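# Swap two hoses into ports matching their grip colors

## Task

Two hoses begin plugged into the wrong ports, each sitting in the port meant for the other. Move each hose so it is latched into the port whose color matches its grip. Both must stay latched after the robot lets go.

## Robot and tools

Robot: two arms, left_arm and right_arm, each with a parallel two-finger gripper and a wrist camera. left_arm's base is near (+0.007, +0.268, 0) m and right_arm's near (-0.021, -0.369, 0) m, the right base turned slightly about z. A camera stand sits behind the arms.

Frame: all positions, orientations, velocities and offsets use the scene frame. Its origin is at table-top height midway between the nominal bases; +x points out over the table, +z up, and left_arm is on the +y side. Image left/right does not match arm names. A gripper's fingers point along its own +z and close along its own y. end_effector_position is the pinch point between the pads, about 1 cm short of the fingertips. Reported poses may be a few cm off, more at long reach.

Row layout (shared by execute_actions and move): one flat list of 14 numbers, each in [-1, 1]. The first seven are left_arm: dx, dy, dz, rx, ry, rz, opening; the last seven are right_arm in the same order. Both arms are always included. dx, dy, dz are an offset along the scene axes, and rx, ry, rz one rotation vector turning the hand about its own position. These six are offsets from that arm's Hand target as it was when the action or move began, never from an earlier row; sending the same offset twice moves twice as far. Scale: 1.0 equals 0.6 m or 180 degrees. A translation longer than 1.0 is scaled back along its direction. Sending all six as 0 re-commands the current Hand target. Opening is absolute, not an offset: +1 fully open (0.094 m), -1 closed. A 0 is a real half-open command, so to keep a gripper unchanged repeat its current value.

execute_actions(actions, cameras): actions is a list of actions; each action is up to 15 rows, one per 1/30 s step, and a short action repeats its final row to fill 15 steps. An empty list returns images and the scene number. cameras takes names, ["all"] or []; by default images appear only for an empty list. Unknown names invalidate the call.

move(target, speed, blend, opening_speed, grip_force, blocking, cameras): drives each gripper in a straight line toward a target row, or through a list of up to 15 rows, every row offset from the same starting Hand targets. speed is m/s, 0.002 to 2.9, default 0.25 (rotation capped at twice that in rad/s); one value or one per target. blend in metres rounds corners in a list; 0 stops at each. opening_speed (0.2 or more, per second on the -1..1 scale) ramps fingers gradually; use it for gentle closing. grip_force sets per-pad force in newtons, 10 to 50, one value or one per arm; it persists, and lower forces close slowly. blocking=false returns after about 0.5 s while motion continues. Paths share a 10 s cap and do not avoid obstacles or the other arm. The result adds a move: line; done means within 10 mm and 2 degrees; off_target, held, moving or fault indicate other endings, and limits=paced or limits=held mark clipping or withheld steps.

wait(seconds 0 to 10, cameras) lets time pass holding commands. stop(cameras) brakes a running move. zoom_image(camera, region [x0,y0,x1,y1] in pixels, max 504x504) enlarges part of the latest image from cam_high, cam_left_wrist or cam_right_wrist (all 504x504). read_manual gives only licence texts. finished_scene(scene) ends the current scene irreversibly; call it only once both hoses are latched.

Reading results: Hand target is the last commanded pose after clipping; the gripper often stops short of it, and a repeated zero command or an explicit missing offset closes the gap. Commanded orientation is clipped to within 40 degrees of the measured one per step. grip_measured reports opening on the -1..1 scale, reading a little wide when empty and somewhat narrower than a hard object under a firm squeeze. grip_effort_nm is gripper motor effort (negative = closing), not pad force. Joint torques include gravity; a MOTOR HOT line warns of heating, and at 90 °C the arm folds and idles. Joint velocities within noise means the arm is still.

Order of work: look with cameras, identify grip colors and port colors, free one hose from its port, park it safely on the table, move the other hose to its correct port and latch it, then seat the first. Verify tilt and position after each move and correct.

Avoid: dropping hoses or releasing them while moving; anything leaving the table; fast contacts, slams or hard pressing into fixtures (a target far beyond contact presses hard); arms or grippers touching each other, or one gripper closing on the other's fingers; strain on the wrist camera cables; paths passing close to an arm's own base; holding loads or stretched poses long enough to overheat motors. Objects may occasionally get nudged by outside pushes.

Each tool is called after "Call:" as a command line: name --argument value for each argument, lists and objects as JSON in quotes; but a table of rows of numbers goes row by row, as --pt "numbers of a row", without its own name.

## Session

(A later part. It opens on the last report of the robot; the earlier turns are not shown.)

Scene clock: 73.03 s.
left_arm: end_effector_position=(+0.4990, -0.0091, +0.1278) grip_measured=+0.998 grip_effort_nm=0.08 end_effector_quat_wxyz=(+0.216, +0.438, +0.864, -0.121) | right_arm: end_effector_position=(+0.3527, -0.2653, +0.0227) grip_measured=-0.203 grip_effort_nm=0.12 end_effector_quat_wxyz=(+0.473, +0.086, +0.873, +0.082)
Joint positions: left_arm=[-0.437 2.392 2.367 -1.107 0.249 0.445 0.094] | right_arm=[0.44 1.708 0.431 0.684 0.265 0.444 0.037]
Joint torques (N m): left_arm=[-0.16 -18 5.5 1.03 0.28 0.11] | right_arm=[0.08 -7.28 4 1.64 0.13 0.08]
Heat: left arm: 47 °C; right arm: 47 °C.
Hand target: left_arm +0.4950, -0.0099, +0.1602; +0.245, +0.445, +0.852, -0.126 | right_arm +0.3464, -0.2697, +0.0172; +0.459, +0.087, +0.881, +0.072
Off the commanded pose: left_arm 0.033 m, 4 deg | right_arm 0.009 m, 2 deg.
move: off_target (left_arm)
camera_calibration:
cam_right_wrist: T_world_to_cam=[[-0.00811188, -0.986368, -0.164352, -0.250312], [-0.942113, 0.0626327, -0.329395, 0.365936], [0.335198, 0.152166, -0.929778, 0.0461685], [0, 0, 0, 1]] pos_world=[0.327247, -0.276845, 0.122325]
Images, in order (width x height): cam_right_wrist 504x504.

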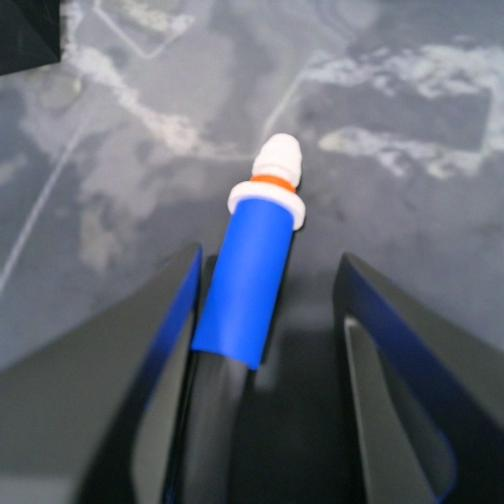

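Call:
move --pt "0 0 0 0 0 0 1 -0.033 0 0.125 0 0 0 0.2" --pt "0 0 0 0 0 0 1 0.001 0.35 0.13 0 0 0.067 0.2" --cameras '["all"]' --speed 0.15

Scene clock: 76.73 s.
left_arm: end_effector_position=(+0.4990, -0.0091, +0.1278) grip_measured=+0.998 grip_effort_nm=0.08 end_effector_quat_wxyz=(+0.216, +0.438, +0.864, -0.121) | right_arm: end_effector_position=(+0.3391, -0.0661, +0.0872) grip_measured=+0.198 grip_effort_nm=0.11 end_effector_quat_wxyz=(+0.440, -0.016, +0.891, +0.115)
Joint positions: left_arm=[-0.437 2.392 2.367 -1.107 0.249 0.445 0.094] | right_arm=[0.919 1.79 0.994 0.077 0.471 0.615 0.056]
Joint torques (N m): left_arm=[-0.16 -17.99 5.5 1.03 0.29 0.11] | right_arm=[0.31 -7.17 9.55 2.01 0.32 0.19]
Heat: left arm: 48 °C; right arm: 47 °C.
Hand target: left_arm +0.4950, -0.0099, +0.1602; +0.245, +0.445, +0.852, -0.126 | right_arm +0.3469, -0.0596, +0.0952; +0.449, -0.006, +0.885, +0.120
Off the commanded pose: left_arm 0.033 m, 4 deg | right_arm 0.013 m, 2 deg.
move: off_target (left_arm, right_arm)
camera_calibration:
cam_left_wrist: T_world_to_cam=[[-0.737166, -0.674146, 0.0459677, 0.362062], [-0.662007, 0.734174, 0.150782, 0.327845], [-0.135397, 0.0807202, -0.987498, 0.298918], [0, 0, 0, 1]] pos_world=[0.524408, -0.020741, 0.229105]
cam_right_wrist: T_world_to_cam=[[0.199039, -0.970843, -0.133593, -0.115204], [-0.947773, -0.156031, -0.278175, 0.344958], [0.249219, 0.181983, -0.951195, 0.113387], [0, 0, 0, 1]] pos_world=[0.321614, -0.0786557, 0.188422]

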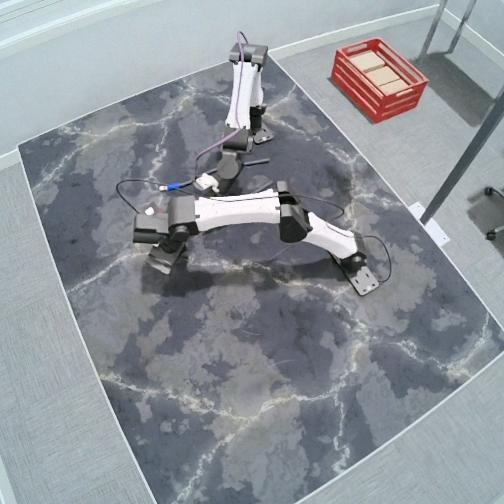

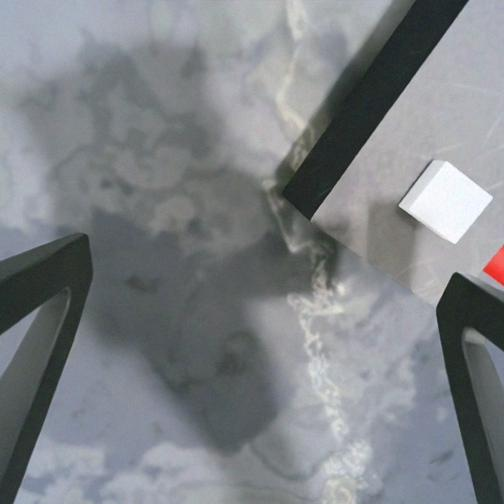

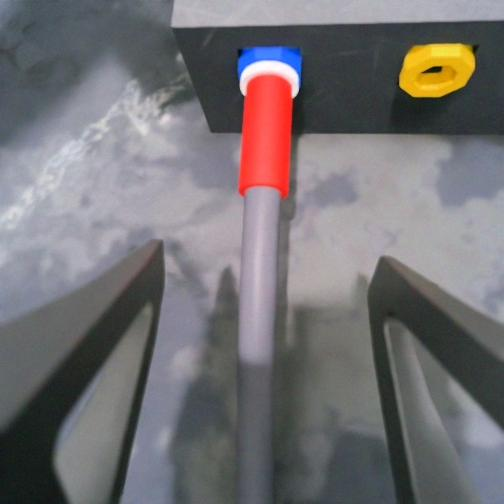

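Call:
move --target '[0,0,0,0,0,0,1,0.0977,0.0252,-0.067,0,0,0,0.1]' --cameras '["cam_right_wrist"]' --speed 0.12

Scene clock: 78.63 s.
left_arm: end_effector_position=(+0.4990, -0.0091, +0.1278) grip_measured=+0.998 grip_effort_nm=0.08 end_effector_quat_wxyz=(+0.216, +0.438, +0.864, -0.121) | right_arm: end_effector_position=(+0.3953, -0.0539, +0.0464) grip_measured=+0.102 grip_effort_nm=-0.14 end_effector_quat_wxyz=(+0.436, -0.007, +0.893, +0.108)
Joint positions: left_arm=[-0.437 2.392 2.367 -1.107 0.249 0.445 0.094] | right_arm=[0.836 2.038 1.157 0.17 0.421 0.574 0.052]
Joint torques (N m): left_arm=[-0.14 -17.99 5.5 1.03 0.28 0.11] | right_arm=[0.08 -8.9 9.32 2.24 0.11 -0.04]
Heat: left arm: 49 °C; right arm: 47 °C.
Hand target: left_arm +0.4950, -0.0099, +0.1602; +0.245, +0.445, +0.852, -0.126 | right_arm +0.4056, -0.0446, +0.0550; +0.449, -0.006, +0.885, +0.120
Off the commanded pose: left_arm 0.033 m, 4 deg | right_arm 0.016 m, 2 deg.
move: off_target (left_arm, right_arm)
camera_calibration:
cam_right_wrist: T_world_to_cam=[[0.176235, -0.975509, -0.131621, -0.111421], [-0.953743, -0.136138, -0.268032, 0.391746], [0.243549, 0.172769, -0.954377, 0.0602336], [0, 0, 0, 1]] pos_world=[0.378591, -0.0657668, 0.147821]
Images, in order (width x height): cam_right_wrist 504x504.

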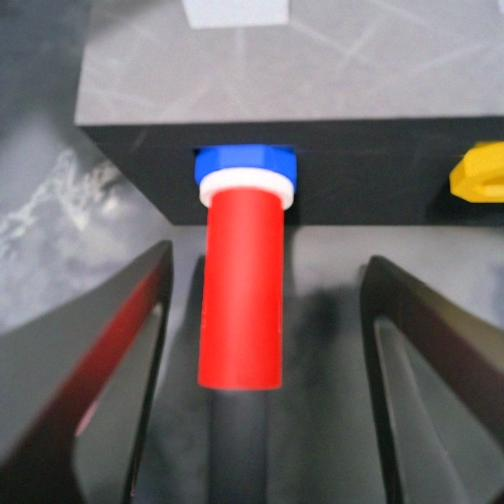

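Call:
move --target '[0,0,0,0,0,0,1,0,0.015,0,0,0,0,0]' --cameras '["cam_right_wrist"]' --speed 0.1

Scene clock: 79.47 s.
left_arm: end_effector_position=(+0.4990, -0.0091, +0.1278) grip_measured=+0.998 grip_effort_nm=0.08 end_effector_quat_wxyz=(+0.216, +0.438, +0.864, -0.121) | right_arm: end_effector_position=(+0.3989, -0.0441, +0.0495) grip_measured=+0.002 grip_effort_nm=-0.14 end_effector_quat_wxyz=(+0.441, -0.009, +0.890, +0.114)
Joint positions: left_arm=[-0.437 2.392 2.367 -1.107 0.249 0.445 0.094] | right_arm=[0.845 2.057 1.191 0.17 0.421 0.574 0.047]
Joint torques (N m): left_arm=[-0.16 -17.98 5.52 1.02 0.28 0.11] | right_arm=[0.66 -8.92 9.4 2.05 0.23 0.09]
Heat: left arm: 49 °C; right arm: 47 °C.
Hand target: left_arm +0.4950, -0.0099, +0.1602; +0.245, +0.445, +0.852, -0.126 | right_arm +0.4056, -0.0357, +0.0550; +0.449, -0.006, +0.885, +0.120
Off the commanded pose: left_arm 0.033 m, 4 deg | right_arm 0.012 m, 1 deg.
move: off_target (left_arm, right_arm)
camera_calibration:
cam_right_wrist: T_world_to_cam=[[0.185942, -0.97261, -0.139484, -0.10536], [-0.949768, -0.141547, -0.279114, 0.396027], [0.251725, 0.184377, -0.950073, 0.0576582], [0, 0, 0, 1]] pos_world=[0.381211, -0.0570484, 0.15062]
Images, in order (width x height): cam_right_wrist 504x504.

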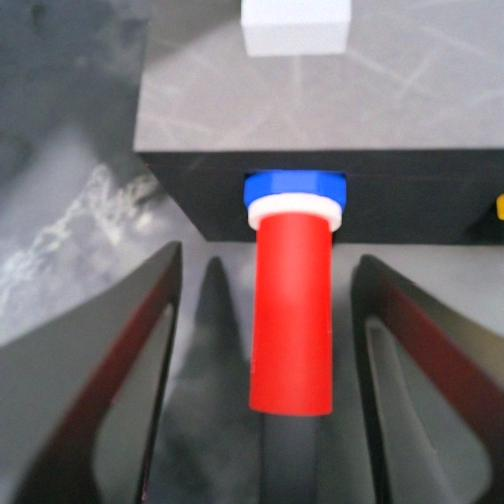

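Call:
move --target '[0,0,0,0,0,0,1,-0.006,-0.012,-0.006,0,0,0,0]' --cameras '["cam_right_wrist"]' --speed 0.1

Scene clock: 80.37 s.
left_arm: end_effector_position=(+0.4990, -0.0091, +0.1278) grip_measured=+0.998 grip_effort_nm=0.08 end_effector_quat_wxyz=(+0.216, +0.438, +0.864, -0.121) | right_arm: end_effector_position=(+0.3999, -0.0430, +0.0514) grip_measured=+0.002 grip_effort_nm=-0.14 end_effector_quat_wxyz=(+0.444, -0.008, +0.888, +0.118)
Joint positions: left_arm=[-0.437 2.392 2.367 -1.107 0.249 0.445 0.094] | right_arm=[0.845 2.057 1.191 0.18 0.421 0.574 0.047]
Joint torques (N m): left_arm=[-0.16 -18 5.5 1.02 0.28 0.11] | right_arm=[0.12 -10.1 5.96 2.31 0.2 0.05]
Heat: left arm: 49 °C; right arm: 47 °C.
Hand target: left_arm +0.4950, -0.0099, +0.1602; +0.245, +0.445, +0.852, -0.126 | right_arm +0.4020, -0.0428, +0.0514; +0.449, -0.006, +0.885, +0.120
Off the commanded pose: left_arm 0.033 m, 4 deg | right_arm 0.002 m, 1 deg.
move: off_target (left_arm)
camera_calibration:
cam_right_wrist: T_world_to_cam=[[0.186983, -0.97156, -0.14529, -0.104344], [-0.94771, -0.139467, -0.287047, 0.397354], [0.25862, 0.191366, -0.946834, 0.056315], [0, 0, 0, 1]] pos_world=[0.381523, -0.056736, 0.15222]
Images, in order (width x height): cam_right_wrist 504x504.

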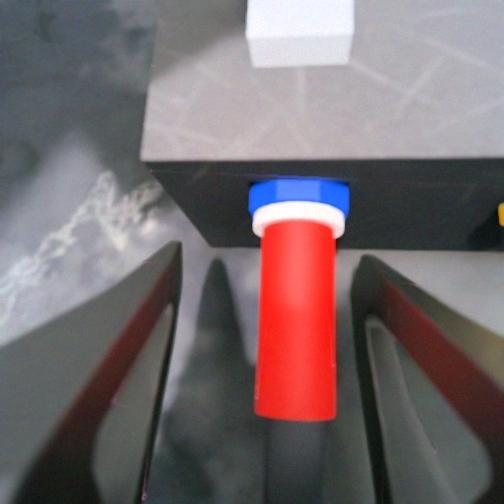

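Call:
move --target '[0,0,0,0,0,0,1,-0.007,-0.025,-0.017,0,0,0,0]' --cameras '["cam_right_wrist"]' --speed 0.1

Scene clock: 81.40 s.
left_arm: end_effector_position=(+0.4990, -0.0091, +0.1278) grip_measured=+0.998 grip_effort_nm=0.08 end_effector_quat_wxyz=(+0.216, +0.438, +0.864, -0.121) | right_arm: end_effector_position=(+0.3959, -0.0552, +0.0367) grip_measured=+0.002 grip_effort_nm=-0.14 end_effector_quat_wxyz=(+0.442, -0.006, +0.889, +0.117)
Joint positions: left_arm=[-0.437 2.392 2.367 -1.107 0.249 0.445 0.094] | right_arm=[0.83 2.057 1.121 0.249 0.411 0.569 0.047]
Joint torques (N m): left_arm=[-0.14 -17.99 5.5 1.02 0.29 0.11] | right_arm=[-0.34 -11.21 4.82 2.28 0.16 -0.04]
Heat: left arm: 49 °C; right arm: 47 °C.
Hand target: left_arm +0.4950, -0.0099, +0.1602; +0.245, +0.445, +0.852, -0.126 | right_arm +0.3977, -0.0578, +0.0411; +0.449, -0.006, +0.885, +0.120
Off the commanded pose: left_arm 0.033 m, 4 deg | right_arm 0.006 m, 1 deg.
move: off_target (left_arm)
camera_calibration:
cam_right_wrist: T_world_to_cam=[[0.183387, -0.972217, -0.145476, -0.116098], [-0.94943, -0.136801, -0.282608, 0.388321], [0.254855, 0.189946, -0.94814, 0.0473201], [0, 0, 0, 1]] pos_world=[0.377914, -0.0687378, 0.137719]
Images, in order (width x height): cam_right_wrist 504x504.

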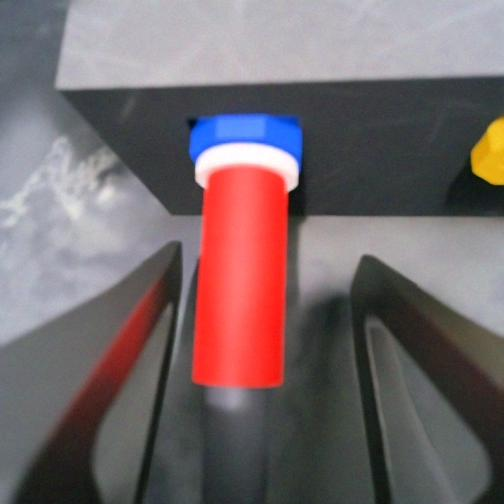

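Call:
move --target '[0,0,0,0,0,0,1,0.002,0.029,0.018,0,0,0,0]' --cameras '["cam_right_wrist"]' --speed 0.1

Scene clock: 82.63 s.
left_arm: end_effector_position=(+0.4990, -0.0091, +0.1278) grip_measured=+0.998 grip_effort_nm=0.08 end_effector_quat_wxyz=(+0.216, +0.438, +0.864, -0.121) | right_arm: end_effector_position=(+0.3912, -0.0483, +0.0381) grip_measured=+0.002 grip_effort_nm=-0.13 end_effector_quat_wxyz=(+0.435, -0.015, +0.894, +0.110)
Joint positions: left_arm=[-0.437 2.392 2.367 -1.107 0.249 0.445 0.094] | right_arm=[0.849 2.057 1.149 0.196 0.419 0.569 0.047]
Joint torques (N m): left_arm=[-0.17 -17.99 5.49 1.02 0.29 0.11] | right_arm=[0.61 -10.32 8.98 2.03 0.29 0.16]
Heat: left arm: 50 °C; right arm: 48 °C.
Hand target: left_arm +0.4950, -0.0099, +0.1602; +0.245, +0.445, +0.852, -0.126 | right_arm +0.3990, -0.0405, +0.0519; +0.449, -0.006, +0.885, +0.120
Off the commanded pose: left_arm 0.033 m, 4 deg | right_arm 0.018 m, 2 deg.
move: off_target (left_arm, right_arm)
camera_calibration:
cam_right_wrist: T_world_to_cam=[[0.192893, -0.972833, -0.128016, -0.112762], [-0.951567, -0.153633, -0.266304, 0.38461], [0.239402, 0.173184, -0.95535, 0.0540467], [0, 0, 0, 1]] pos_world=[0.374794, -0.0599701, 0.139621]
Images, in order (width x height): cam_right_wrist 504x504.

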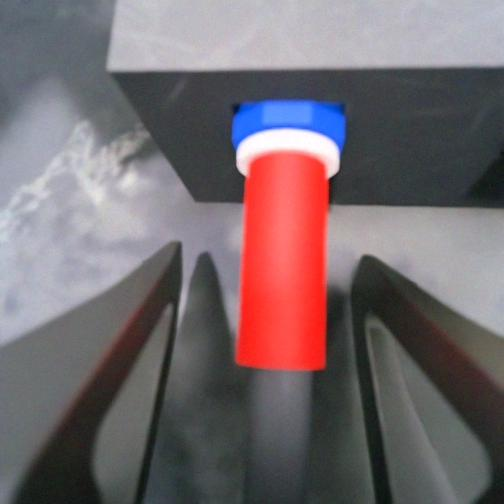

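Call:
move --target '[0,0,0,0,0,0,1,0.003,-0.01,0.022,0,0,0,0]' --cameras '["cam_right_wrist"]' --speed 0.1

Scene clock: 83.60 s.
left_arm: end_effector_position=(+0.4990, -0.0091, +0.1278) grip_measured=+0.998 grip_effort_nm=0.08 end_effector_quat_wxyz=(+0.216, +0.438, +0.864, -0.121) | right_arm: end_effector_position=(+0.3893, -0.0533, +0.0330) grip_measured=+0.002 grip_effort_nm=-0.13 end_effector_quat_wxyz=(+0.426, -0.017, +0.899, +0.100)
Joint positions: left_arm=[-0.437 2.392 2.367 -1.107 0.249 0.445 0.094] | right_arm=[0.845 2.057 1.149 0.167 0.419 0.569 0.047]
Joint torques (N m): left_arm=[-0.17 -17.99 5.5 1.02 0.28 0.11] | right_arm=[-0.28 -13.55 8.98 1.94 0.2 0.04]
Heat: left arm: 50 °C; right arm: 48 °C.
Hand target: left_arm +0.4950, -0.0099, +0.1602; +0.245, +0.445, +0.852, -0.126 | right_arm +0.4008, -0.0465, +0.0651; +0.449, -0.006, +0.885, +0.120
Off the commanded pose: left_arm 0.033 m, 4 deg | right_arm 0.035 m, 4 deg.
move: off_target (left_arm, right_arm)
camera_calibration:
cam_right_wrist: T_world_to_cam=[[0.186287, -0.976148, -0.111497, -0.116103], [-0.95746, -0.154912, -0.243461, 0.382151], [0.220382, 0.152107, -0.963481, 0.0570123], [0, 0, 0, 1]] pos_world=[0.374958, -0.062806, 0.135024]
Images, in order (width x height): cam_right_wrist 504x504.

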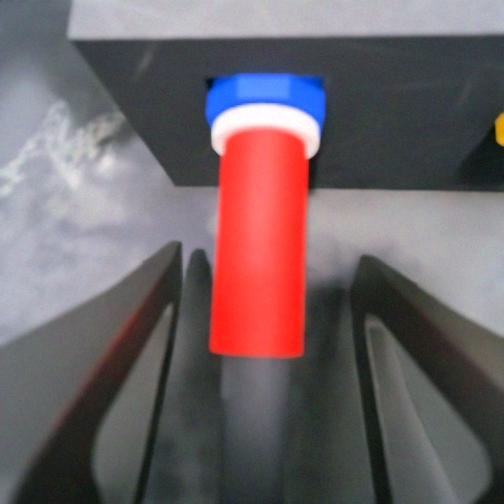

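Call:
move --pt "0 0 0 0 0 0 1 -0.05 -0.012 0.0665 0 0 0 0" --pt "0 0 0 0 0 0 1 0.008 0.0105 -0.0168 0 0 0 0" --cameras '["cam_right_wrist"]' --speed 0.12

Scene clock: 86.00 s.
left_arm: end_effector_position=(+0.4990, -0.0091, +0.1278) grip_measured=+0.998 grip_effort_nm=0.08 end_effector_quat_wxyz=(+0.216, +0.438, +0.864, -0.121) | right_arm: end_effector_position=(+0.3949, -0.0486, +0.0460) grip_measured=+0.002 grip_effort_nm=-0.13 end_effector_quat_wxyz=(+0.436, -0.008, +0.893, +0.108)
Joint positions: left_arm=[-0.437 2.392 2.367 -1.107 0.249 0.445 0.094] | right_arm=[0.846 2.049 1.174 0.161 0.427 0.579 0.047]
Joint torques (N m): left_arm=[-0.16 -18 5.49 1.03 0.29 0.11] | right_arm=[-0.09 -9.09 9.25 2.26 0.14 -0.02]
Heat: left arm: 50 °C; right arm: 49 °C.
Hand target: left_arm +0.4950, -0.0099, +0.1602; +0.245, +0.445, +0.852, -0.126 | right_arm +0.4056, -0.0400, +0.0552; +0.449, -0.006, +0.885, +0.120
Off the commanded pose: left_arm 0.033 m, 4 deg | right_arm 0.016 m, 2 deg.
move: off_target (left_arm, right_arm)
camera_calibration:
cam_right_wrist: T_world_to_cam=[[0.178056, -0.975313, -0.130614, -0.106962], [-0.953589, -0.138268, -0.26749, 0.391725], [0.242827, 0.17218, -0.954667, 0.059297], [0, 0, 0, 1]] pos_world=[0.378191, -0.0603683, 0.147421]
Images, in order (width x height): cam_right_wrist 504x504.

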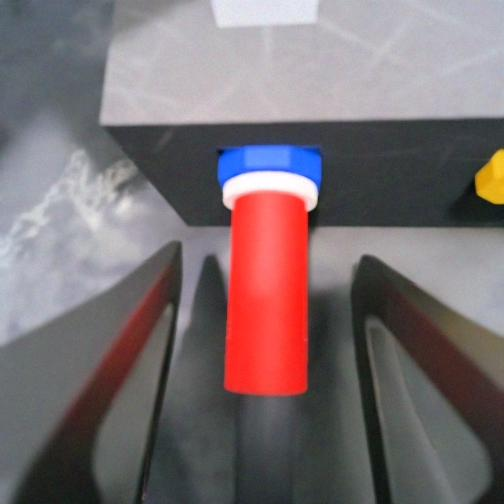

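Call:
move --target '[0.02,-0.0383,-0.1,0,0,0,1,0,0,0,0,0,0,-0.8]' --cameras '["all"]' --opening_speed 0.6 --speed 0.08

Scene clock: 87.60 s.
left_arm: end_effector_position=(+0.5046, -0.0248, +0.1024) grip_measured=+0.998 grip_effort_nm=0.08 end_effector_quat_wxyz=(+0.233, +0.447, +0.855, -0.122) | right_arm: end_effector_position=(+0.3950, -0.0478, +0.0464) grip_measured=-0.652 grip_effort_nm=-1.04 end_effector_quat_wxyz=(+0.437, -0.009, +0.893, +0.110)
Joint positions: left_arm=[-0.458 2.391 2.247 -0.951 0.249 0.444 0.094] | right_arm=[0.846 2.049 1.174 0.164 0.424 0.578 0.016]
Joint torques (N m): left_arm=[-1.16 -12.38 4.94 1.53 0.13 -0.21] | right_arm=[-0.12 -9.13 9.22 2.22 0.16 -0.02]
Heat: left arm: 51 °C; right arm: 49 °C.
Hand target: left_arm +0.5071, -0.0329, +0.1002; +0.245, +0.445, +0.852, -0.126 | right_arm +0.4056, -0.0400, +0.0552; +0.449, -0.006, +0.885, +0.120
Off the commanded pose: left_arm 0.009 m, 1 deg | right_arm 0.016 m, 2 deg.
move: off_target (right_arm)
camera_calibration:
cam_left_wrist: T_world_to_cam=[[-0.751716, -0.658714, 0.0319374, 0.365908], [-0.651779, 0.74944, 0.116289, 0.345618], [-0.100536, 0.0666, -0.992702, 0.25839], [0, 0, 0, 1]] pos_world=[0.526303, -0.0352003, 0.204627]
cam_right_wrist: T_world_to_cam=[[0.181122, -0.974393, -0.133238, -0.107152], [-0.952839, -0.140321, -0.269088, 0.39183], [0.243502, 0.175692, -0.953855, 0.0594014], [0, 0, 0, 1]] pos_world=[0.378294, -0.0598629, 0.14782]

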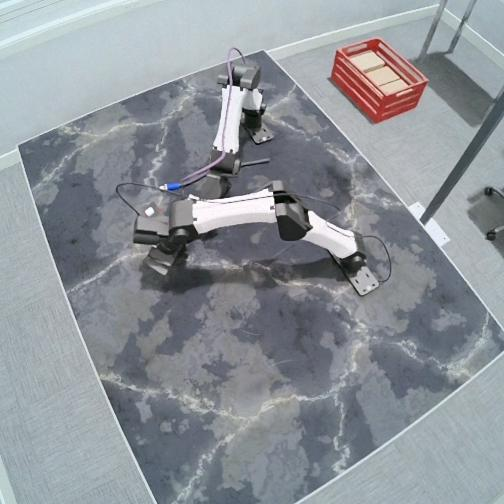

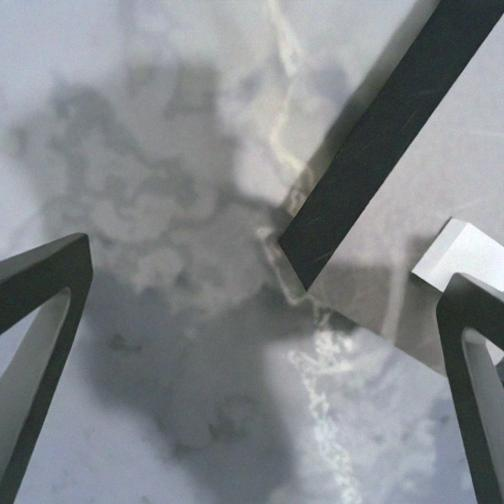

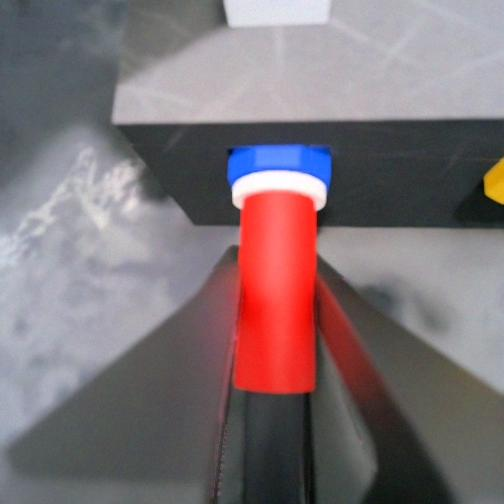

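Call:
move --target '[0,0.004,-0.2,0,0,0,1,-0.017,-0.002,0,0,0,0,-0.8]' --cameras '["cam_left_wrist","cam_right_wrist"]' --speed 0.1

Scene clock: 89.70 s.
left_arm: end_effector_position=(+0.5029, -0.0219, +0.0906) grip_measured=+0.998 grip_effort_nm=0.08 end_effector_quat_wxyz=(+0.304, +0.441, +0.821, -0.196) | right_arm: end_effector_position=(+0.3883, -0.0484, +0.0425) grip_measured=-0.653 grip_effort_nm=-1.05 end_effector_quat_wxyz=(+0.433, -0.014, +0.896, +0.093)
Joint positions: left_arm=[-0.403 2.245 1.843 -0.545 0.428 0.443 0.094] | right_arm=[0.863 2.049 1.174 0.133 0.454 0.578 0.016]
Joint torques (N m): left_arm=[-5.2 0.76 0.23 1.99 -1.51 0.15] | right_arm=[-0.2 -11.04 6.12 2.61 0 0.08]
Heat: left arm: 50 °C; right arm: 49 °C.
Hand target: left_arm +0.5069, -0.0305, -0.0200; +0.244, +0.445, +0.852, -0.126 | right_arm +0.3953, -0.0412, +0.0552; +0.449, -0.006, +0.885, +0.120
Off the commanded pose: left_arm 0.111 m, 11 deg | right_arm 0.016 m, 4 deg.
move: off_target (left_arm, right_arm)
camera_calibration:
cam_left_wrist: T_world_to_cam=[[-0.781023, -0.61535, 0.106524, 0.37592], [-0.623642, 0.777466, -0.0813403, 0.348076], [-0.0327657, -0.129961, -0.990978, 0.207772], [0, 0, 0, 1]] pos_world=[0.517485, -0.0122925, 0.194166]
cam_right_wrist: T_world_to_cam=[[0.175696, -0.979365, -0.0998781, -0.106535], [-0.955477, -0.145215, -0.256858, 0.384566], [0.237054, 0.14056, -0.961274, 0.0585587], [0, 0, 0, 1]] pos_world=[0.37228, -0.0567232, 0.144429]
Images, in order (width x height): cam_left_wrist 504x504, cam_right_wrist 504x504.

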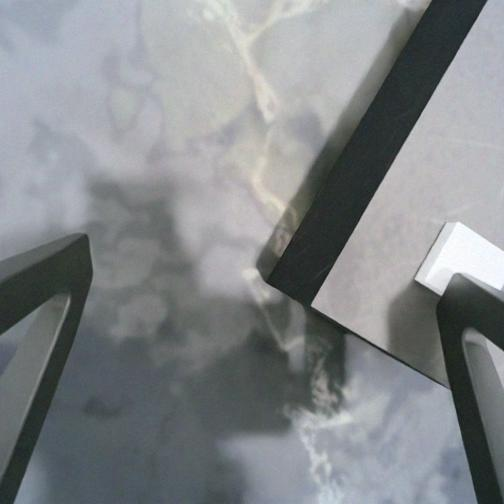

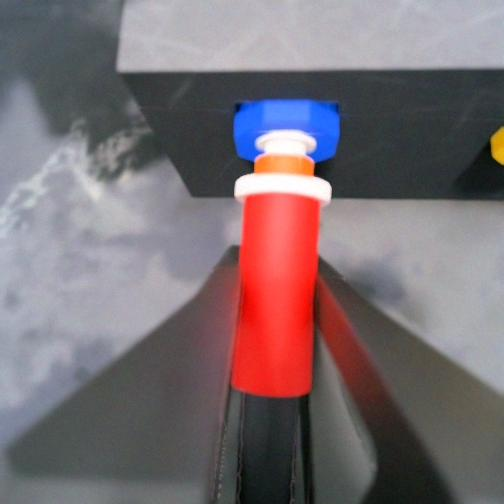

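Call:
move --pt "0 0 0 0 0 0 1 -0.083 -0.01 0 0 0 0 -0.8" --pt "0 0.02 0.22 0 0 0 1 -0.09 -0.011 0.02 0 0 0 -0.8" --pt "-0.03 0.2 0.25 0 0 0 1 -0.1 -0.15 0.02 0 0 0 -0.8" --cameras '["all"]' --speed 0.12

Scene clock: 94.47 s.
left_arm: end_effector_position=(+0.4940, +0.0924, +0.1043) grip_measured=+0.998 grip_effort_nm=0.08 end_effector_quat_wxyz=(+0.222, +0.436, +0.864, -0.123) | right_arm: end_effector_position=(+0.3335, -0.1321, +0.0516) grip_measured=-0.653 grip_effort_nm=-1.04 end_effector_quat_wxyz=(+0.432, -0.007, +0.896, +0.106)
Joint positions: left_arm=[-0.235 2.176 1.909 -0.909 0.338 0.631 0.094] | right_arm=[0.796 1.711 0.732 0.267 0.388 0.55 0.016]
Joint torques (N m): left_arm=[-0.38 -16.12 5.59 0.86 0.36 0.09] | right_arm=[0.05 -10.39 4.83 2.32 0.15 -0.06]
Heat: left arm: 51 °C; right arm: 51 °C.
Hand target: left_arm +0.4890, +0.0896, +0.1301; +0.245, +0.445, +0.852, -0.126 | right_arm +0.3354, -0.1312, +0.0672; +0.449, -0.006, +0.885, +0.120
Off the commanded pose: left_arm 0.026 m, 3 deg | right_arm 0.016 m, 3 deg.
move: off_target (left_arm, right_arm)
camera_calibration:
cam_left_wrist: T_world_to_cam=[[-0.735121, -0.676217, 0.0482501, 0.426794], [-0.665661, 0.733462, 0.13758, 0.25674], [-0.128423, 0.0690196, -0.989315, 0.264543], [0, 0, 0, 1]] pos_world=[0.518621, 0.0820379, 0.205801]
cam_right_wrist: T_world_to_cam=[[0.174139, -0.976104, -0.129984, -0.17558], [-0.956613, -0.136375, -0.257474, 0.323952], [0.233594, 0.169181, -0.957503, 0.0967446], [0, 0, 0, 1]] pos_world=[0.317873, -0.143573, 0.15322]

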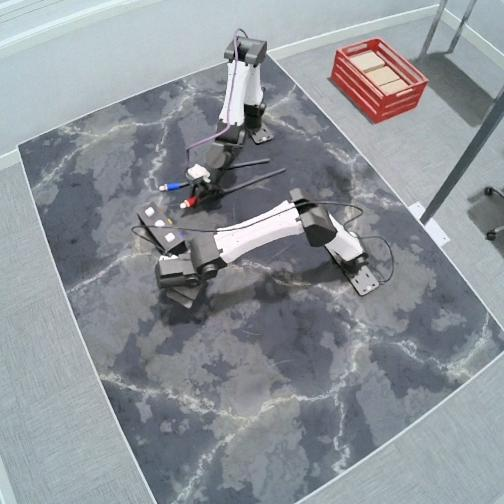

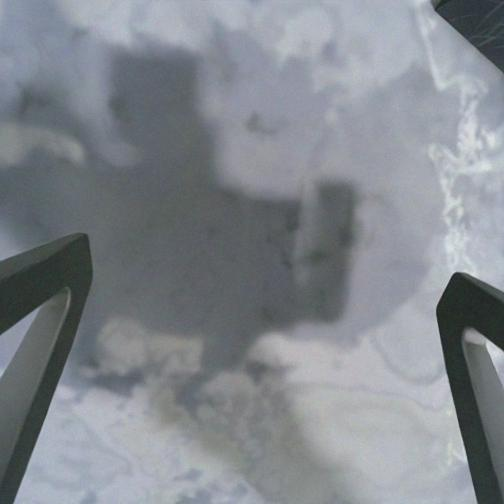

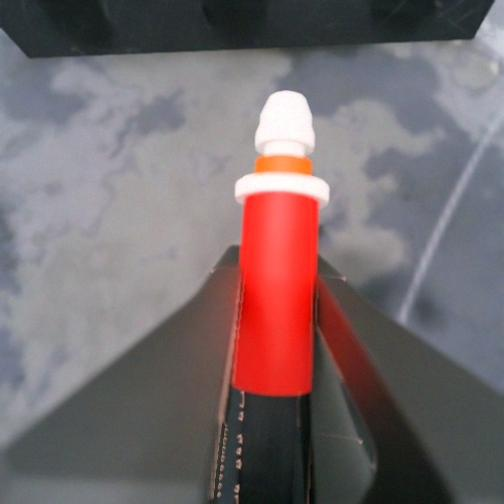

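Call:
move --target '[0,0,0,0,0,0,1,0.041,-0.058,-0.012,0,0,0,-0.8]' --cameras '["cam_right_wrist"]' --speed 0.1

Scene clock: 95.87 s.
left_arm: end_effector_position=(+0.4939, +0.0923, +0.1043) grip_measured=+0.998 grip_effort_nm=0.08 end_effector_quat_wxyz=(+0.222, +0.436, +0.863, -0.124) | right_arm: end_effector_position=(+0.3584, -0.1668, +0.0495) grip_measured=-0.653 grip_effort_nm=-1.05 end_effector_quat_wxyz=(+0.434, -0.004, +0.894, +0.112)
Joint positions: left_arm=[-0.235 2.176 1.909 -0.909 0.339 0.632 0.094] | right_arm=[0.651 1.711 0.702 0.338 0.273 0.459 0.016]
Joint torques (N m): left_arm=[-0.38 -16.1 5.6 0.87 0.35 0.12] | right_arm=[0.05 -9.14 4.7 2.44 0.07 -0.08]
Heat: left arm: 51 °C; right arm: 51 °C.
Hand target: left_arm +0.4890, +0.0896, +0.1301; +0.245, +0.445, +0.852, -0.126 | right_arm +0.3599, -0.1660, +0.0600; +0.449, -0.006, +0.885, +0.120
Off the commanded pose: left_arm 0.026 m, 3 deg | right_arm 0.011 m, 2 deg.
move: off_target (left_arm, right_arm)
camera_calibration:
cam_right_wrist: T_world_to_cam=[[0.173298, -0.974696, -0.141192, -0.212903], [-0.95556, -0.13169, -0.263747, 0.343146], [0.238479, 0.180625, -0.954202, 0.0948161], [0, 0, 0, 1]] pos_world=[0.342181, -0.179452, 0.150917]
Images, in order (width x height): cam_right_wrist 504x504.

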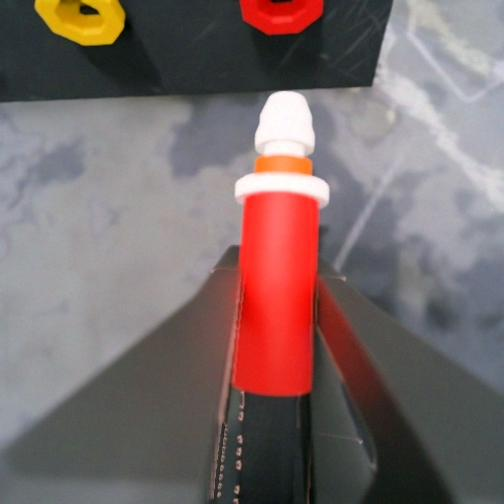

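Call:
move --target '[0,0,0,0,0,0,1,0.0333,0.0043,-0.006,0,0,0,-0.8]' --cameras '["cam_right_wrist"]' --speed 0.06

Scene clock: 97.13 s.
left_arm: end_effector_position=(+0.4939, +0.0923, +0.1043) grip_measured=+0.998 grip_effort_nm=0.08 end_effector_quat_wxyz=(+0.222, +0.436, +0.863, -0.124) | right_arm: end_effector_position=(+0.3658, -0.1703, +0.0443) grip_measured=-0.653 grip_effort_nm=-1.04 end_effector_quat_wxyz=(+0.430, -0.006, +0.896, +0.111)
Joint positions: left_arm=[-0.235 2.176 1.909 -0.909 0.339 0.632 0.094] | right_arm=[0.625 1.74 0.718 0.348 0.25 0.441 0.016]
Joint torques (N m): left_arm=[-0.38 -16.12 5.59 0.86 0.35 0.11] | right_arm=[-0.17 -6.26 8.75 2.42 0.07 -0.08]
Heat: left arm: 52 °C; right arm: 51 °C.
Hand target: left_arm +0.4890, +0.0896, +0.1301; +0.245, +0.445, +0.852, -0.126 | right_arm +0.3800, -0.1634, +0.0565; +0.449, -0.006, +0.885, +0.120
Off the commanded pose: left_arm 0.026 m, 3 deg | right_arm 0.020 m, 3 deg.
move: off_target (left_arm, right_arm)
camera_calibration:
cam_right_wrist: T_world_to_cam=[[0.175622, -0.974576, -0.139133, -0.219276], [-0.95717, -0.135996, -0.2556, 0.347888], [0.230181, 0.178063, -0.956719, 0.0913591], [0, 0, 0, 1]] pos_world=[0.350468, -0.182658, 0.145817]
Images, in order (width x height): cam_right_wrist 504x504.

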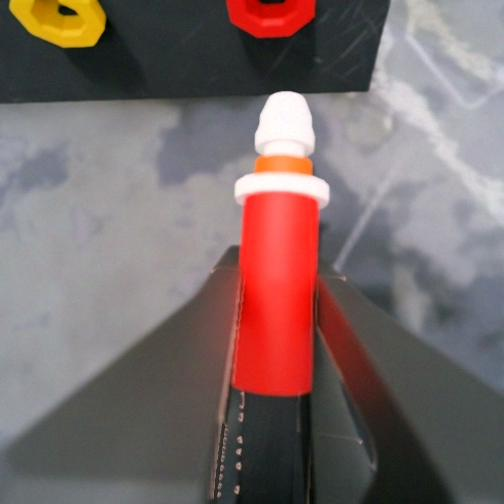

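Call:
move --target '[0,0,0,0,0,0,1,0.0283,0.0112,0.002,0,0,0,-0.8]' --cameras '["cam_right_wrist"]' --speed 0.06

Scene clock: 98.07 s.
left_arm: end_effector_position=(+0.4939, +0.0923, +0.1043) grip_measured=+0.998 grip_effort_nm=0.09 end_effector_quat_wxyz=(+0.222, +0.436, +0.863, -0.124) | right_arm: end_effector_position=(+0.3853, -0.1620, +0.0491) grip_measured=-0.653 grip_effort_nm=-1.04 end_effector_quat_wxyz=(+0.437, -0.005, +0.892, +0.115)
Joint positions: left_arm=[-0.235 2.176 1.909 -0.909 0.339 0.632 0.094] | right_arm=[0.614 1.795 0.795 0.346 0.242 0.433 0.016]
Joint torques (N m): left_arm=[-0.38 -16.12 5.57 0.87 0.35 0.11] | right_arm=[-0.24 -6.71 8.95 2.23 0.04 -0.04]
Heat: left arm: 52 °C; right arm: 51 °C.
Hand target: left_arm +0.4890, +0.0896, +0.1301; +0.245, +0.445, +0.852, -0.126 | right_arm +0.3970, -0.1568, +0.0576; +0.449, -0.006, +0.885, +0.120
Off the commanded pose: left_arm 0.026 m, 3 deg | right_arm 0.015 m, 2 deg.
move: off_target (left_arm, right_arm)
camera_calibration:
cam_right_wrist: T_world_to_cam=[[0.17802, -0.97333, -0.144698, -0.214304], [-0.952905, -0.133827, -0.272145, 0.368515], [0.245522, 0.186331, -0.951315, 0.0851846], [0, 0, 0, 1]] pos_world=[0.368396, -0.175143, 0.150318]
Images, in order (width x height): cam_right_wrist 504x504.

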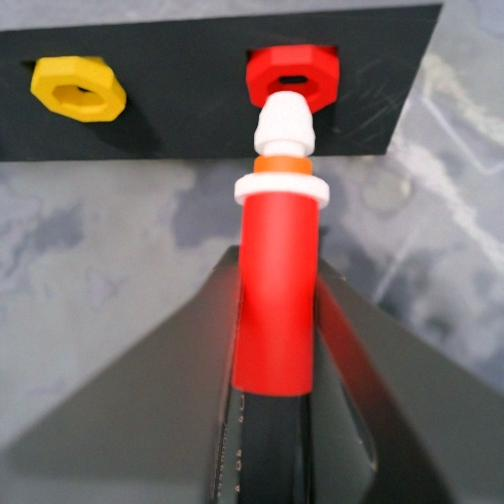

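Call:
move --target '[0,0,0,0,0,0,1,0.013,-0.0042,-0.005,0,0,0,-0.8]' --cameras '["cam_right_wrist"]' --speed 0.06

Scene clock: 99.13 s.
left_arm: end_effector_position=(+0.4939, +0.0923, +0.1043) grip_measured=+0.998 grip_effort_nm=0.08 end_effector_quat_wxyz=(+0.222, +0.436, +0.863, -0.124) | right_arm: end_effector_position=(+0.3913, -0.1651, +0.0440) grip_measured=-0.653 grip_effort_nm=-1.05 end_effector_quat_wxyz=(+0.433, -0.005, +0.894, +0.113)
Joint positions: left_arm=[-0.235 2.176 1.909 -0.909 0.339 0.632 0.094] | right_arm=[0.596 1.82 0.811 0.346 0.226 0.423 0.016]
Joint torques (N m): left_arm=[-0.39 -16.12 5.59 0.87 0.35 0.12] | right_arm=[-0.25 -6.86 8.92 2.34 0.05 -0.07]
Heat: left arm: 53 °C; right arm: 51 °C.
Hand target: left_arm +0.4890, +0.0896, +0.1301; +0.245, +0.445, +0.852, -0.126 | right_arm +0.4047, -0.1593, +0.0545; +0.449, -0.006, +0.885, +0.120
Off the commanded pose: left_arm 0.026 m, 3 deg | right_arm 0.018 m, 2 deg.
move: off_target (left_arm, right_arm)
camera_calibration:
cam_right_wrist: T_world_to_cam=[[0.176707, -0.973895, -0.142487, -0.218917], [-0.955588, -0.135063, -0.261935, 0.372762], [0.235852, 0.182444, -0.954509, 0.0827336], [0, 0, 0, 1]] pos_world=[0.375379, -0.17795, 0.145417]
Images, in order (width x height): cam_right_wrist 504x504.

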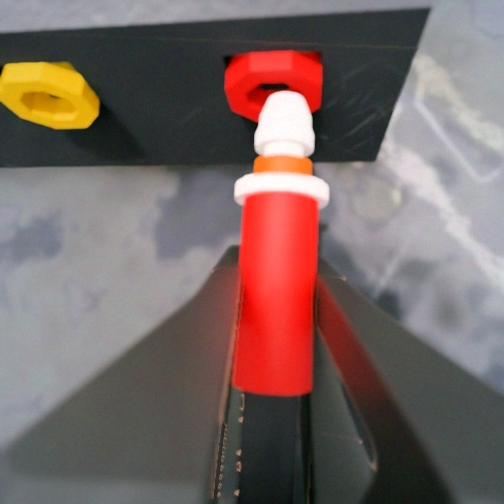

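Call:
move --target '[0,0,0,0,0,0,1,0.0083,0.0042,0.0035,0,0,0,-0.8]' --cameras '["cam_right_wrist"]' --speed 0.06

Scene clock: 100.10 s.
left_arm: end_effector_position=(+0.4939, +0.0923, +0.1043) grip_measured=+0.998 grip_effort_nm=0.08 end_effector_quat_wxyz=(+0.222, +0.436, +0.863, -0.124) | right_arm: end_effector_position=(+0.3950, -0.1625, +0.0444) grip_measured=-0.653 grip_effort_nm=-1.04 end_effector_quat_wxyz=(+0.431, -0.006, +0.895, +0.113)
Joint positions: left_arm=[-0.235 2.176 1.909 -0.909 0.339 0.632 0.094] | right_arm=[0.595 1.832 0.835 0.331 0.223 0.422 0.016]
Joint torques (N m): left_arm=[-0.35 -16.1 5.59 0.86 0.35 0.12] | right_arm=[-0.38 -7.09 9.21 2.34 0.06 -0.06]
Heat: left arm: 53 °C; right arm: 50 °C.
Hand target: left_arm +0.4890, +0.0896, +0.1301; +0.245, +0.445, +0.852, -0.126 | right_arm +0.4097, -0.1568, +0.0566; +0.449, -0.006, +0.885, +0.120
Off the commanded pose: left_arm 0.026 m, 3 deg | right_arm 0.020 m, 3 deg.
move: off_target (left_arm, right_arm)
camera_calibration:
cam_right_wrist: T_world_to_cam=[[0.178664, -0.973633, -0.141836, -0.217653], [-0.956349, -0.137964, -0.25761, 0.376428], [0.23125, 0.18167, -0.955782, 0.0835081], [0, 0, 0, 1]] pos_world=[0.379572, -0.175152, 0.145916]
Images, in order (width x height): cam_right_wrist 504x504.

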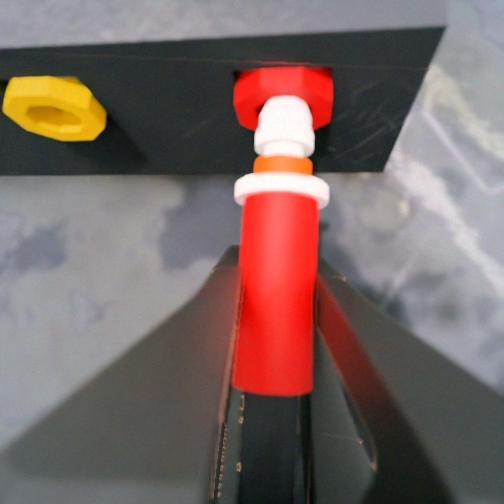

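Call:
move --target '[0,0,0,0,0,0,1,0.025,0.0032,0.006,0,0,0,-0.8]' --cameras '["cam_right_wrist"]' --speed 0.05

Scene clock: 101.10 s.
left_arm: end_effector_position=(+0.4939, +0.0923, +0.1043) grip_measured=+0.998 grip_effort_nm=0.08 end_effector_quat_wxyz=(+0.222, +0.436, +0.863, -0.124) | right_arm: end_effector_position=(+0.4033, -0.1610, +0.0431) grip_measured=-0.653 grip_effort_nm=-1.04 end_effector_quat_wxyz=(+0.421, -0.010, +0.900, +0.110)
Joint positions: left_arm=[-0.235 2.176 1.909 -0.909 0.339 0.632 0.094] | right_arm=[0.584 1.858 0.888 0.282 0.208 0.413 0.016]
Joint torques (N m): left_arm=[-0.39 -16.12 5.6 0.86 0.35 0.11] | right_arm=[-0.75 -7.08 10.02 2.53 0.07 -0.07]
Heat: left arm: 54 °C; right arm: 50 °C.
Hand target: left_arm +0.4890, +0.0896, +0.1301; +0.245, +0.445, +0.852, -0.126 | right_arm +0.4248, -0.1549, +0.0603; +0.449, -0.006, +0.885, +0.120
Off the commanded pose: left_arm 0.026 m, 3 deg | right_arm 0.028 m, 4 deg.
move: off_target (left_arm, right_arm)
camera_calibration:
cam_right_wrist: T_world_to_cam=[[0.180921, -0.974072, -0.135835, -0.219175], [-0.960914, -0.145645, -0.235441, 0.383868], [0.209553, 0.173122, -0.962349, 0.0877113], [0, 0, 0, 1]] pos_world=[0.390137, -0.172768, 0.145016]
Images, in order (width x height): cam_right_wrist 504x504.

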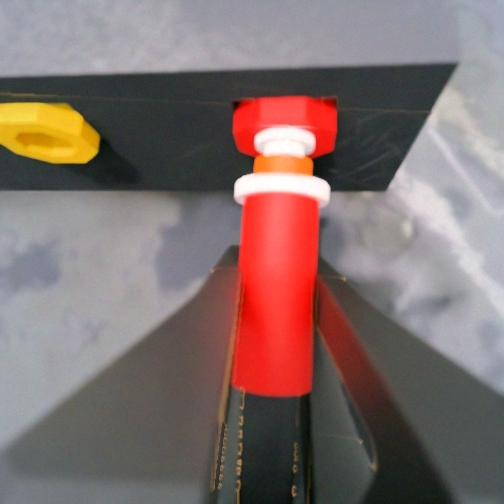

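Call:
move --target '[0,0,0,0,0,0,1,0.03,0.0032,0.01,0,0,0,-0.8]' --cameras '["cam_right_wrist"]' --speed 0.05

Scene clock: 102.17 s.
left_arm: end_effector_position=(+0.4939, +0.0923, +0.1043) grip_measured=+0.998 grip_effort_nm=0.08 end_effector_quat_wxyz=(+0.222, +0.436, +0.863, -0.124) | right_arm: end_effector_position=(+0.4038, -0.1608, +0.0405) grip_measured=-0.653 grip_effort_nm=-1.05 end_effector_quat_wxyz=(+0.395, -0.018, +0.913, +0.103)
Joint positions: left_arm=[-0.235 2.176 1.909 -0.909 0.339 0.632 0.094] | right_arm=[0.575 1.865 0.94 0.18 0.185 0.402 0.016]
Joint torques (N m): left_arm=[-0.39 -16.13 5.59 0.87 0.35 0.11] | right_arm=[-1.68 -6.09 11.63 3.13 0.18 -0.07]
Heat: left arm: 54 °C; right arm: 50 °C.
Hand target: left_arm +0.4890, +0.0896, +0.1301; +0.245, +0.445, +0.852, -0.126 | right_arm +0.4427, -0.1530, +0.0662; +0.449, -0.006, +0.885, +0.120
Off the commanded pose: left_arm 0.026 m, 3 deg | right_arm 0.047 m, 7 deg.
move: off_target (left_arm, right_arm)
camera_calibration:
cam_right_wrist: T_world_to_cam=[[0.189065, -0.974152, -0.123619, -0.223214], [-0.969693, -0.165378, -0.179846, 0.381817], [0.154754, 0.153875, -0.975896, 0.104665], [0, 0, 0, 1]] pos_world=[0.396251, -0.170405, 0.143217]
Images, in order (width x height): cam_right_wrist 504x504.

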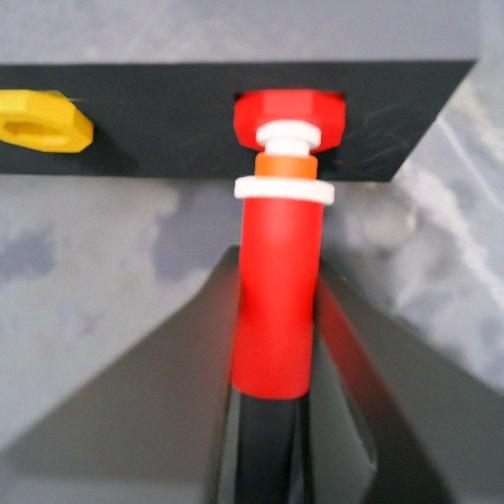

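Call:
move --pt "0 0 0 0 0 0 1 -0.06 -0.006 0.015 0.0033 -0.027 -0.0058 -0.8" --cameras '["cam_right_wrist"]' --speed 0.06

Scene clock: 103.67 s.
left_arm: end_effector_position=(+0.4939, +0.0923, +0.1043) grip_measured=+0.998 grip_effort_nm=0.08 end_effector_quat_wxyz=(+0.222, +0.436, +0.863, -0.124) | right_arm: end_effector_position=(+0.3997, -0.1595, +0.0436) grip_measured=-0.653 grip_effort_nm=-1.05 end_effector_quat_wxyz=(+0.447, -0.011, +0.888, +0.104)
Joint positions: left_arm=[-0.235 2.176 1.909 -0.909 0.339 0.632 0.094] | right_arm=[0.607 1.859 0.835 0.384 0.254 0.402 0.016]
Joint torques (N m): left_arm=[-0.38 -16.1 5.6 0.87 0.35 0.11] | right_arm=[0.58 -12.64 5.09 2.78 0.3 0.1]
Heat: left arm: 55 °C; right arm: 50 °C.
Hand target: left_arm +0.4890, +0.0896, +0.1301; +0.245, +0.445, +0.852, -0.126 | right_arm +0.4067, -0.1565, +0.0751; +0.487, -0.001, +0.865, +0.120
Off the commanded pose: left_arm 0.026 m, 3 deg | right_arm 0.032 m, 6 deg.
move: off_target (left_arm, right_arm)
camera_calibration:
cam_right_wrist: T_world_to_cam=[[0.181557, -0.976242, -0.11827, -0.218317], [-0.946596, -0.140911, -0.29, 0.378145], [0.266445, 0.164606, -0.949691, 0.064007], [0, 0, 0, 1]] pos_world=[0.380533, -0.170382, 0.144628]
Images, in order (width x height): cam_right_wrist 504x504.

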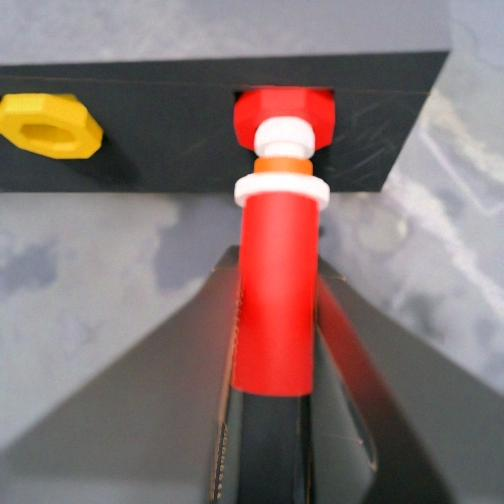

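Call:
move --target '[0,0,0,0,0,0,1,0.045,0.005,0.0,0,0,0,-0.8]' --cameras '["cam_right_wrist"]' --speed 0.08

Scene clock: 104.77 s.
left_arm: end_effector_position=(+0.4939, +0.0923, +0.1043) grip_measured=+0.998 grip_effort_nm=0.08 end_effector_quat_wxyz=(+0.222, +0.436, +0.863, -0.124) | right_arm: end_effector_position=(+0.4039, -0.1612, +0.0445) grip_measured=-0.653 grip_effort_nm=-1.05 end_effector_quat_wxyz=(+0.438, -0.013, +0.893, +0.105)
Joint positions: left_arm=[-0.235 2.176 1.909 -0.909 0.339 0.632 0.094] | right_arm=[0.592 1.861 0.863 0.342 0.234 0.397 0.016]
Joint torques (N m): left_arm=[-0.38 -16.12 5.57 0.86 0.35 0.11] | right_arm=[-0.8 -7.82 10.55 2.94 0.23 -0.06]
Heat: left arm: 55 °C; right arm: 50 °C.
Hand target: left_arm +0.4890, +0.0896, +0.1301; +0.245, +0.445, +0.852, -0.126 | right_arm +0.4336, -0.1535, +0.0751; +0.487, -0.001, +0.865, +0.120
Off the commanded pose: left_arm 0.026 m, 3 deg | right_arm 0.043 m, 7 deg.
move: off_target (left_arm, right_arm)
camera_calibration:
cam_right_wrist: T_world_to_cam=[[0.183612, -0.975699, -0.119578, -0.221329], [-0.951288, -0.145721, -0.271692, 0.382382], [0.247664, 0.163639, -0.954927, 0.0718387], [0, 0, 0, 1]] pos_world=[0.386602, -0.171984, 0.146025]
Images, in order (width x height): cam_right_wrist 504x504.

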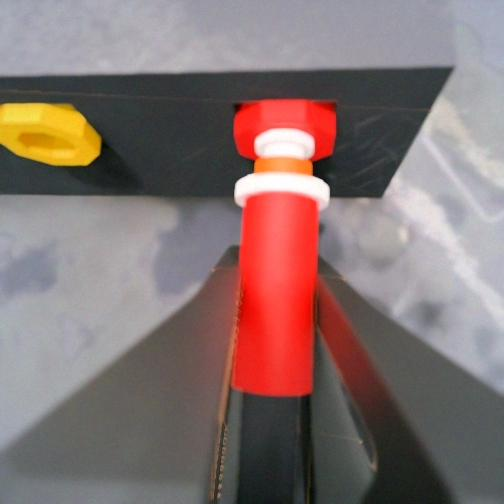

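Call:
move --target '[0,0,0,0,0,0,1,0.05,0.006,0.008,0.0033,-0.027,-0.0058,-0.8]' --cameras '["cam_right_wrist"]' --speed 0.08

Scene clock: 105.77 s.
left_arm: end_effector_position=(+0.4939, +0.0923, +0.1043) grip_measured=+0.998 grip_effort_nm=0.08 end_effector_quat_wxyz=(+0.222, +0.436, +0.863, -0.124) | right_arm: end_effector_position=(+0.4072, -0.1607, +0.0397) grip_measured=-0.653 grip_effort_nm=-1.05 end_effector_quat_wxyz=(+0.441, -0.020, +0.892, +0.098)
Joint positions: left_arm=[-0.235 2.176 1.909 -0.909 0.339 0.632 0.094] | right_arm=[0.591 1.886 0.869 0.363 0.24 0.377 0.016]
Joint torques (N m): left_arm=[-0.38 -16.1 5.6 0.87 0.35 0.12] | right_arm=[-2.19 -5.08 13.34 3.89 0.4 -0.12]
Heat: left arm: 56 °C; right arm: 50 °C.
Hand target: left_arm +0.4890, +0.0896, +0.1301; +0.245, +0.445, +0.852, -0.126 | right_arm +0.4637, -0.1501, +0.0799; +0.525, +0.005, +0.843, +0.120
Off the commanded pose: left_arm 0.026 m, 3 deg | right_arm 0.070 m, 12 deg.
move: off_target (left_arm, right_arm)
camera_calibration:
cam_right_wrist: T_world_to_cam=[[0.190951, -0.976406, -0.10084, -0.225905], [-0.948253, -0.156939, -0.276019, 0.381503], [0.253681, 0.148328, -0.955848, 0.0614216], [0, 0, 0, 1]] pos_world=[0.389317, -0.169813, 0.141232]
Images, in order (width x height): cam_right_wrist 504x504.

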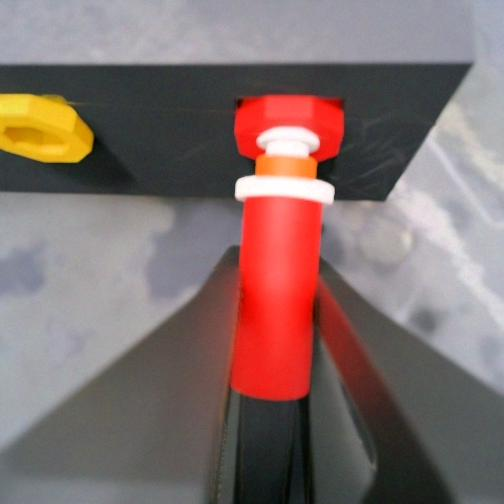

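Call:
move --target '[0,0,0,0,0,0,1,0.06,0.008,0.03,0.0033,-0.027,-0.0058,-0.8]' --cameras '["cam_right_wrist"]' --speed 0.08

Scene clock: 107.03 s.
left_arm: end_effector_position=(+0.4939, +0.0923, +0.1043) grip_measured=+0.998 grip_effort_nm=0.08 end_effector_quat_wxyz=(+0.222, +0.436, +0.863, -0.124) | right_arm: end_effector_position=(+0.4183, -0.1588, +0.0359) grip_measured=-0.667 grip_effort_nm=-1.03 end_effector_quat_wxyz=(+0.441, -0.029, +0.893, +0.086)
Joint positions: left_arm=[-0.235 2.176 1.909 -0.909 0.339 0.632 0.094] | right_arm=[0.585 1.93 0.919 0.349 0.247 0.348 0.016]
Joint torques (N m): left_arm=[-0.36 -16.1 5.57 0.86 0.35 0.11] | right_arm=[-3.43 -6.04 15.76 4.5 0.47 -0.14]
Heat: left arm: 56 °C; right arm: 50 °C.
Hand target: left_arm +0.4890, +0.0896, +0.1301; +0.245, +0.445, +0.852, -0.126 | right_arm +0.4997, -0.1452, +0.0981; +0.561, +0.010, +0.819, +0.120
Off the commanded pose: left_arm 0.026 m, 3 deg | right_arm 0.103 m, 17 deg.
move: off_target (left_arm, right_arm)
camera_calibration:
cam_right_wrist: T_world_to_cam=[[0.196299, -0.977911, -0.0718039, -0.229997], [-0.946934, -0.170053, -0.272759, 0.388474], [0.254524, 0.121536, -0.959399, 0.0502362], [0, 0, 0, 1]] pos_world=[0.400221, -0.164961, 0.137642]
Images, in order (width x height): cam_right_wrist 504x504.

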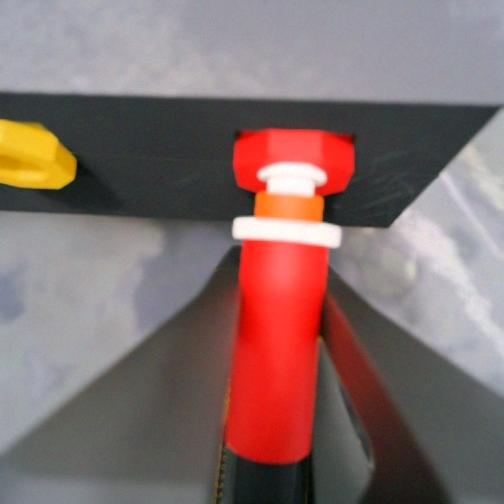

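Call:
move --target '[0,0,0,0,0,0,1,-0.17,-0.022,-0.055,-0.01,0.07,0.0174,-0.8]' --cameras '["cam_right_wrist"]' --speed 0.1

Scene clock: 108.97 s.
left_arm: end_effector_position=(+0.4939, +0.0923, +0.1043) grip_measured=+0.998 grip_effort_nm=0.08 end_effector_quat_wxyz=(+0.222, +0.436, +0.863, -0.124) | right_arm: end_effector_position=(+0.3979, -0.1596, +0.0479) grip_measured=-0.668 grip_effort_nm=-1.05 end_effector_quat_wxyz=(+0.446, -0.015, +0.888, +0.111)
Joint positions: left_arm=[-0.235 2.176 1.909 -0.909 0.339 0.632 0.094] | right_arm=[0.602 1.84 0.829 0.374 0.237 0.398 0.016]
Joint torques (N m): left_arm=[-0.38 -16.1 5.6 0.87 0.35 0.12] | right_arm=[0.7 -11.66 4.68 2.35 0.19 0.16]
Heat: left arm: 57 °C; right arm: 50 °C.
Hand target: left_arm +0.4890, +0.0896, +0.1301; +0.245, +0.445, +0.852, -0.126 | right_arm +0.3977, -0.1584, +0.0651; +0.464, -0.008, +0.877, +0.121
Off the commanded pose: left_arm 0.026 m, 3 deg | right_arm 0.017 m, 3 deg.
move: off_target (left_arm, right_arm)
camera_calibration:
cam_right_wrist: T_world_to_cam=[[0.193372, -0.973033, -0.125751, -0.221507], [-0.945094, -0.150318, -0.290177, 0.375648], [0.263449, 0.174959, -0.948675, 0.0714433], [0, 0, 0, 1]] pos_world=[0.379035, -0.171566, 0.148926]
Images, in order (width x height): cam_right_wrist 504x504.

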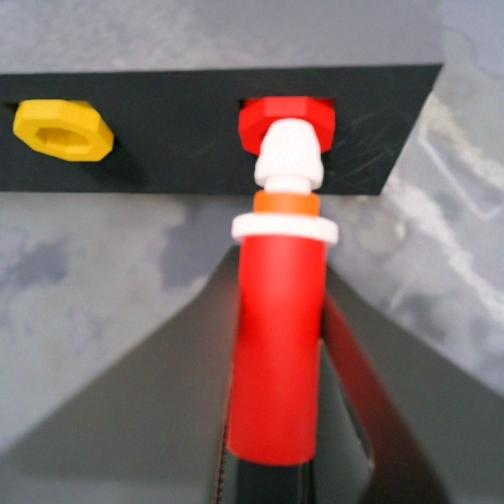

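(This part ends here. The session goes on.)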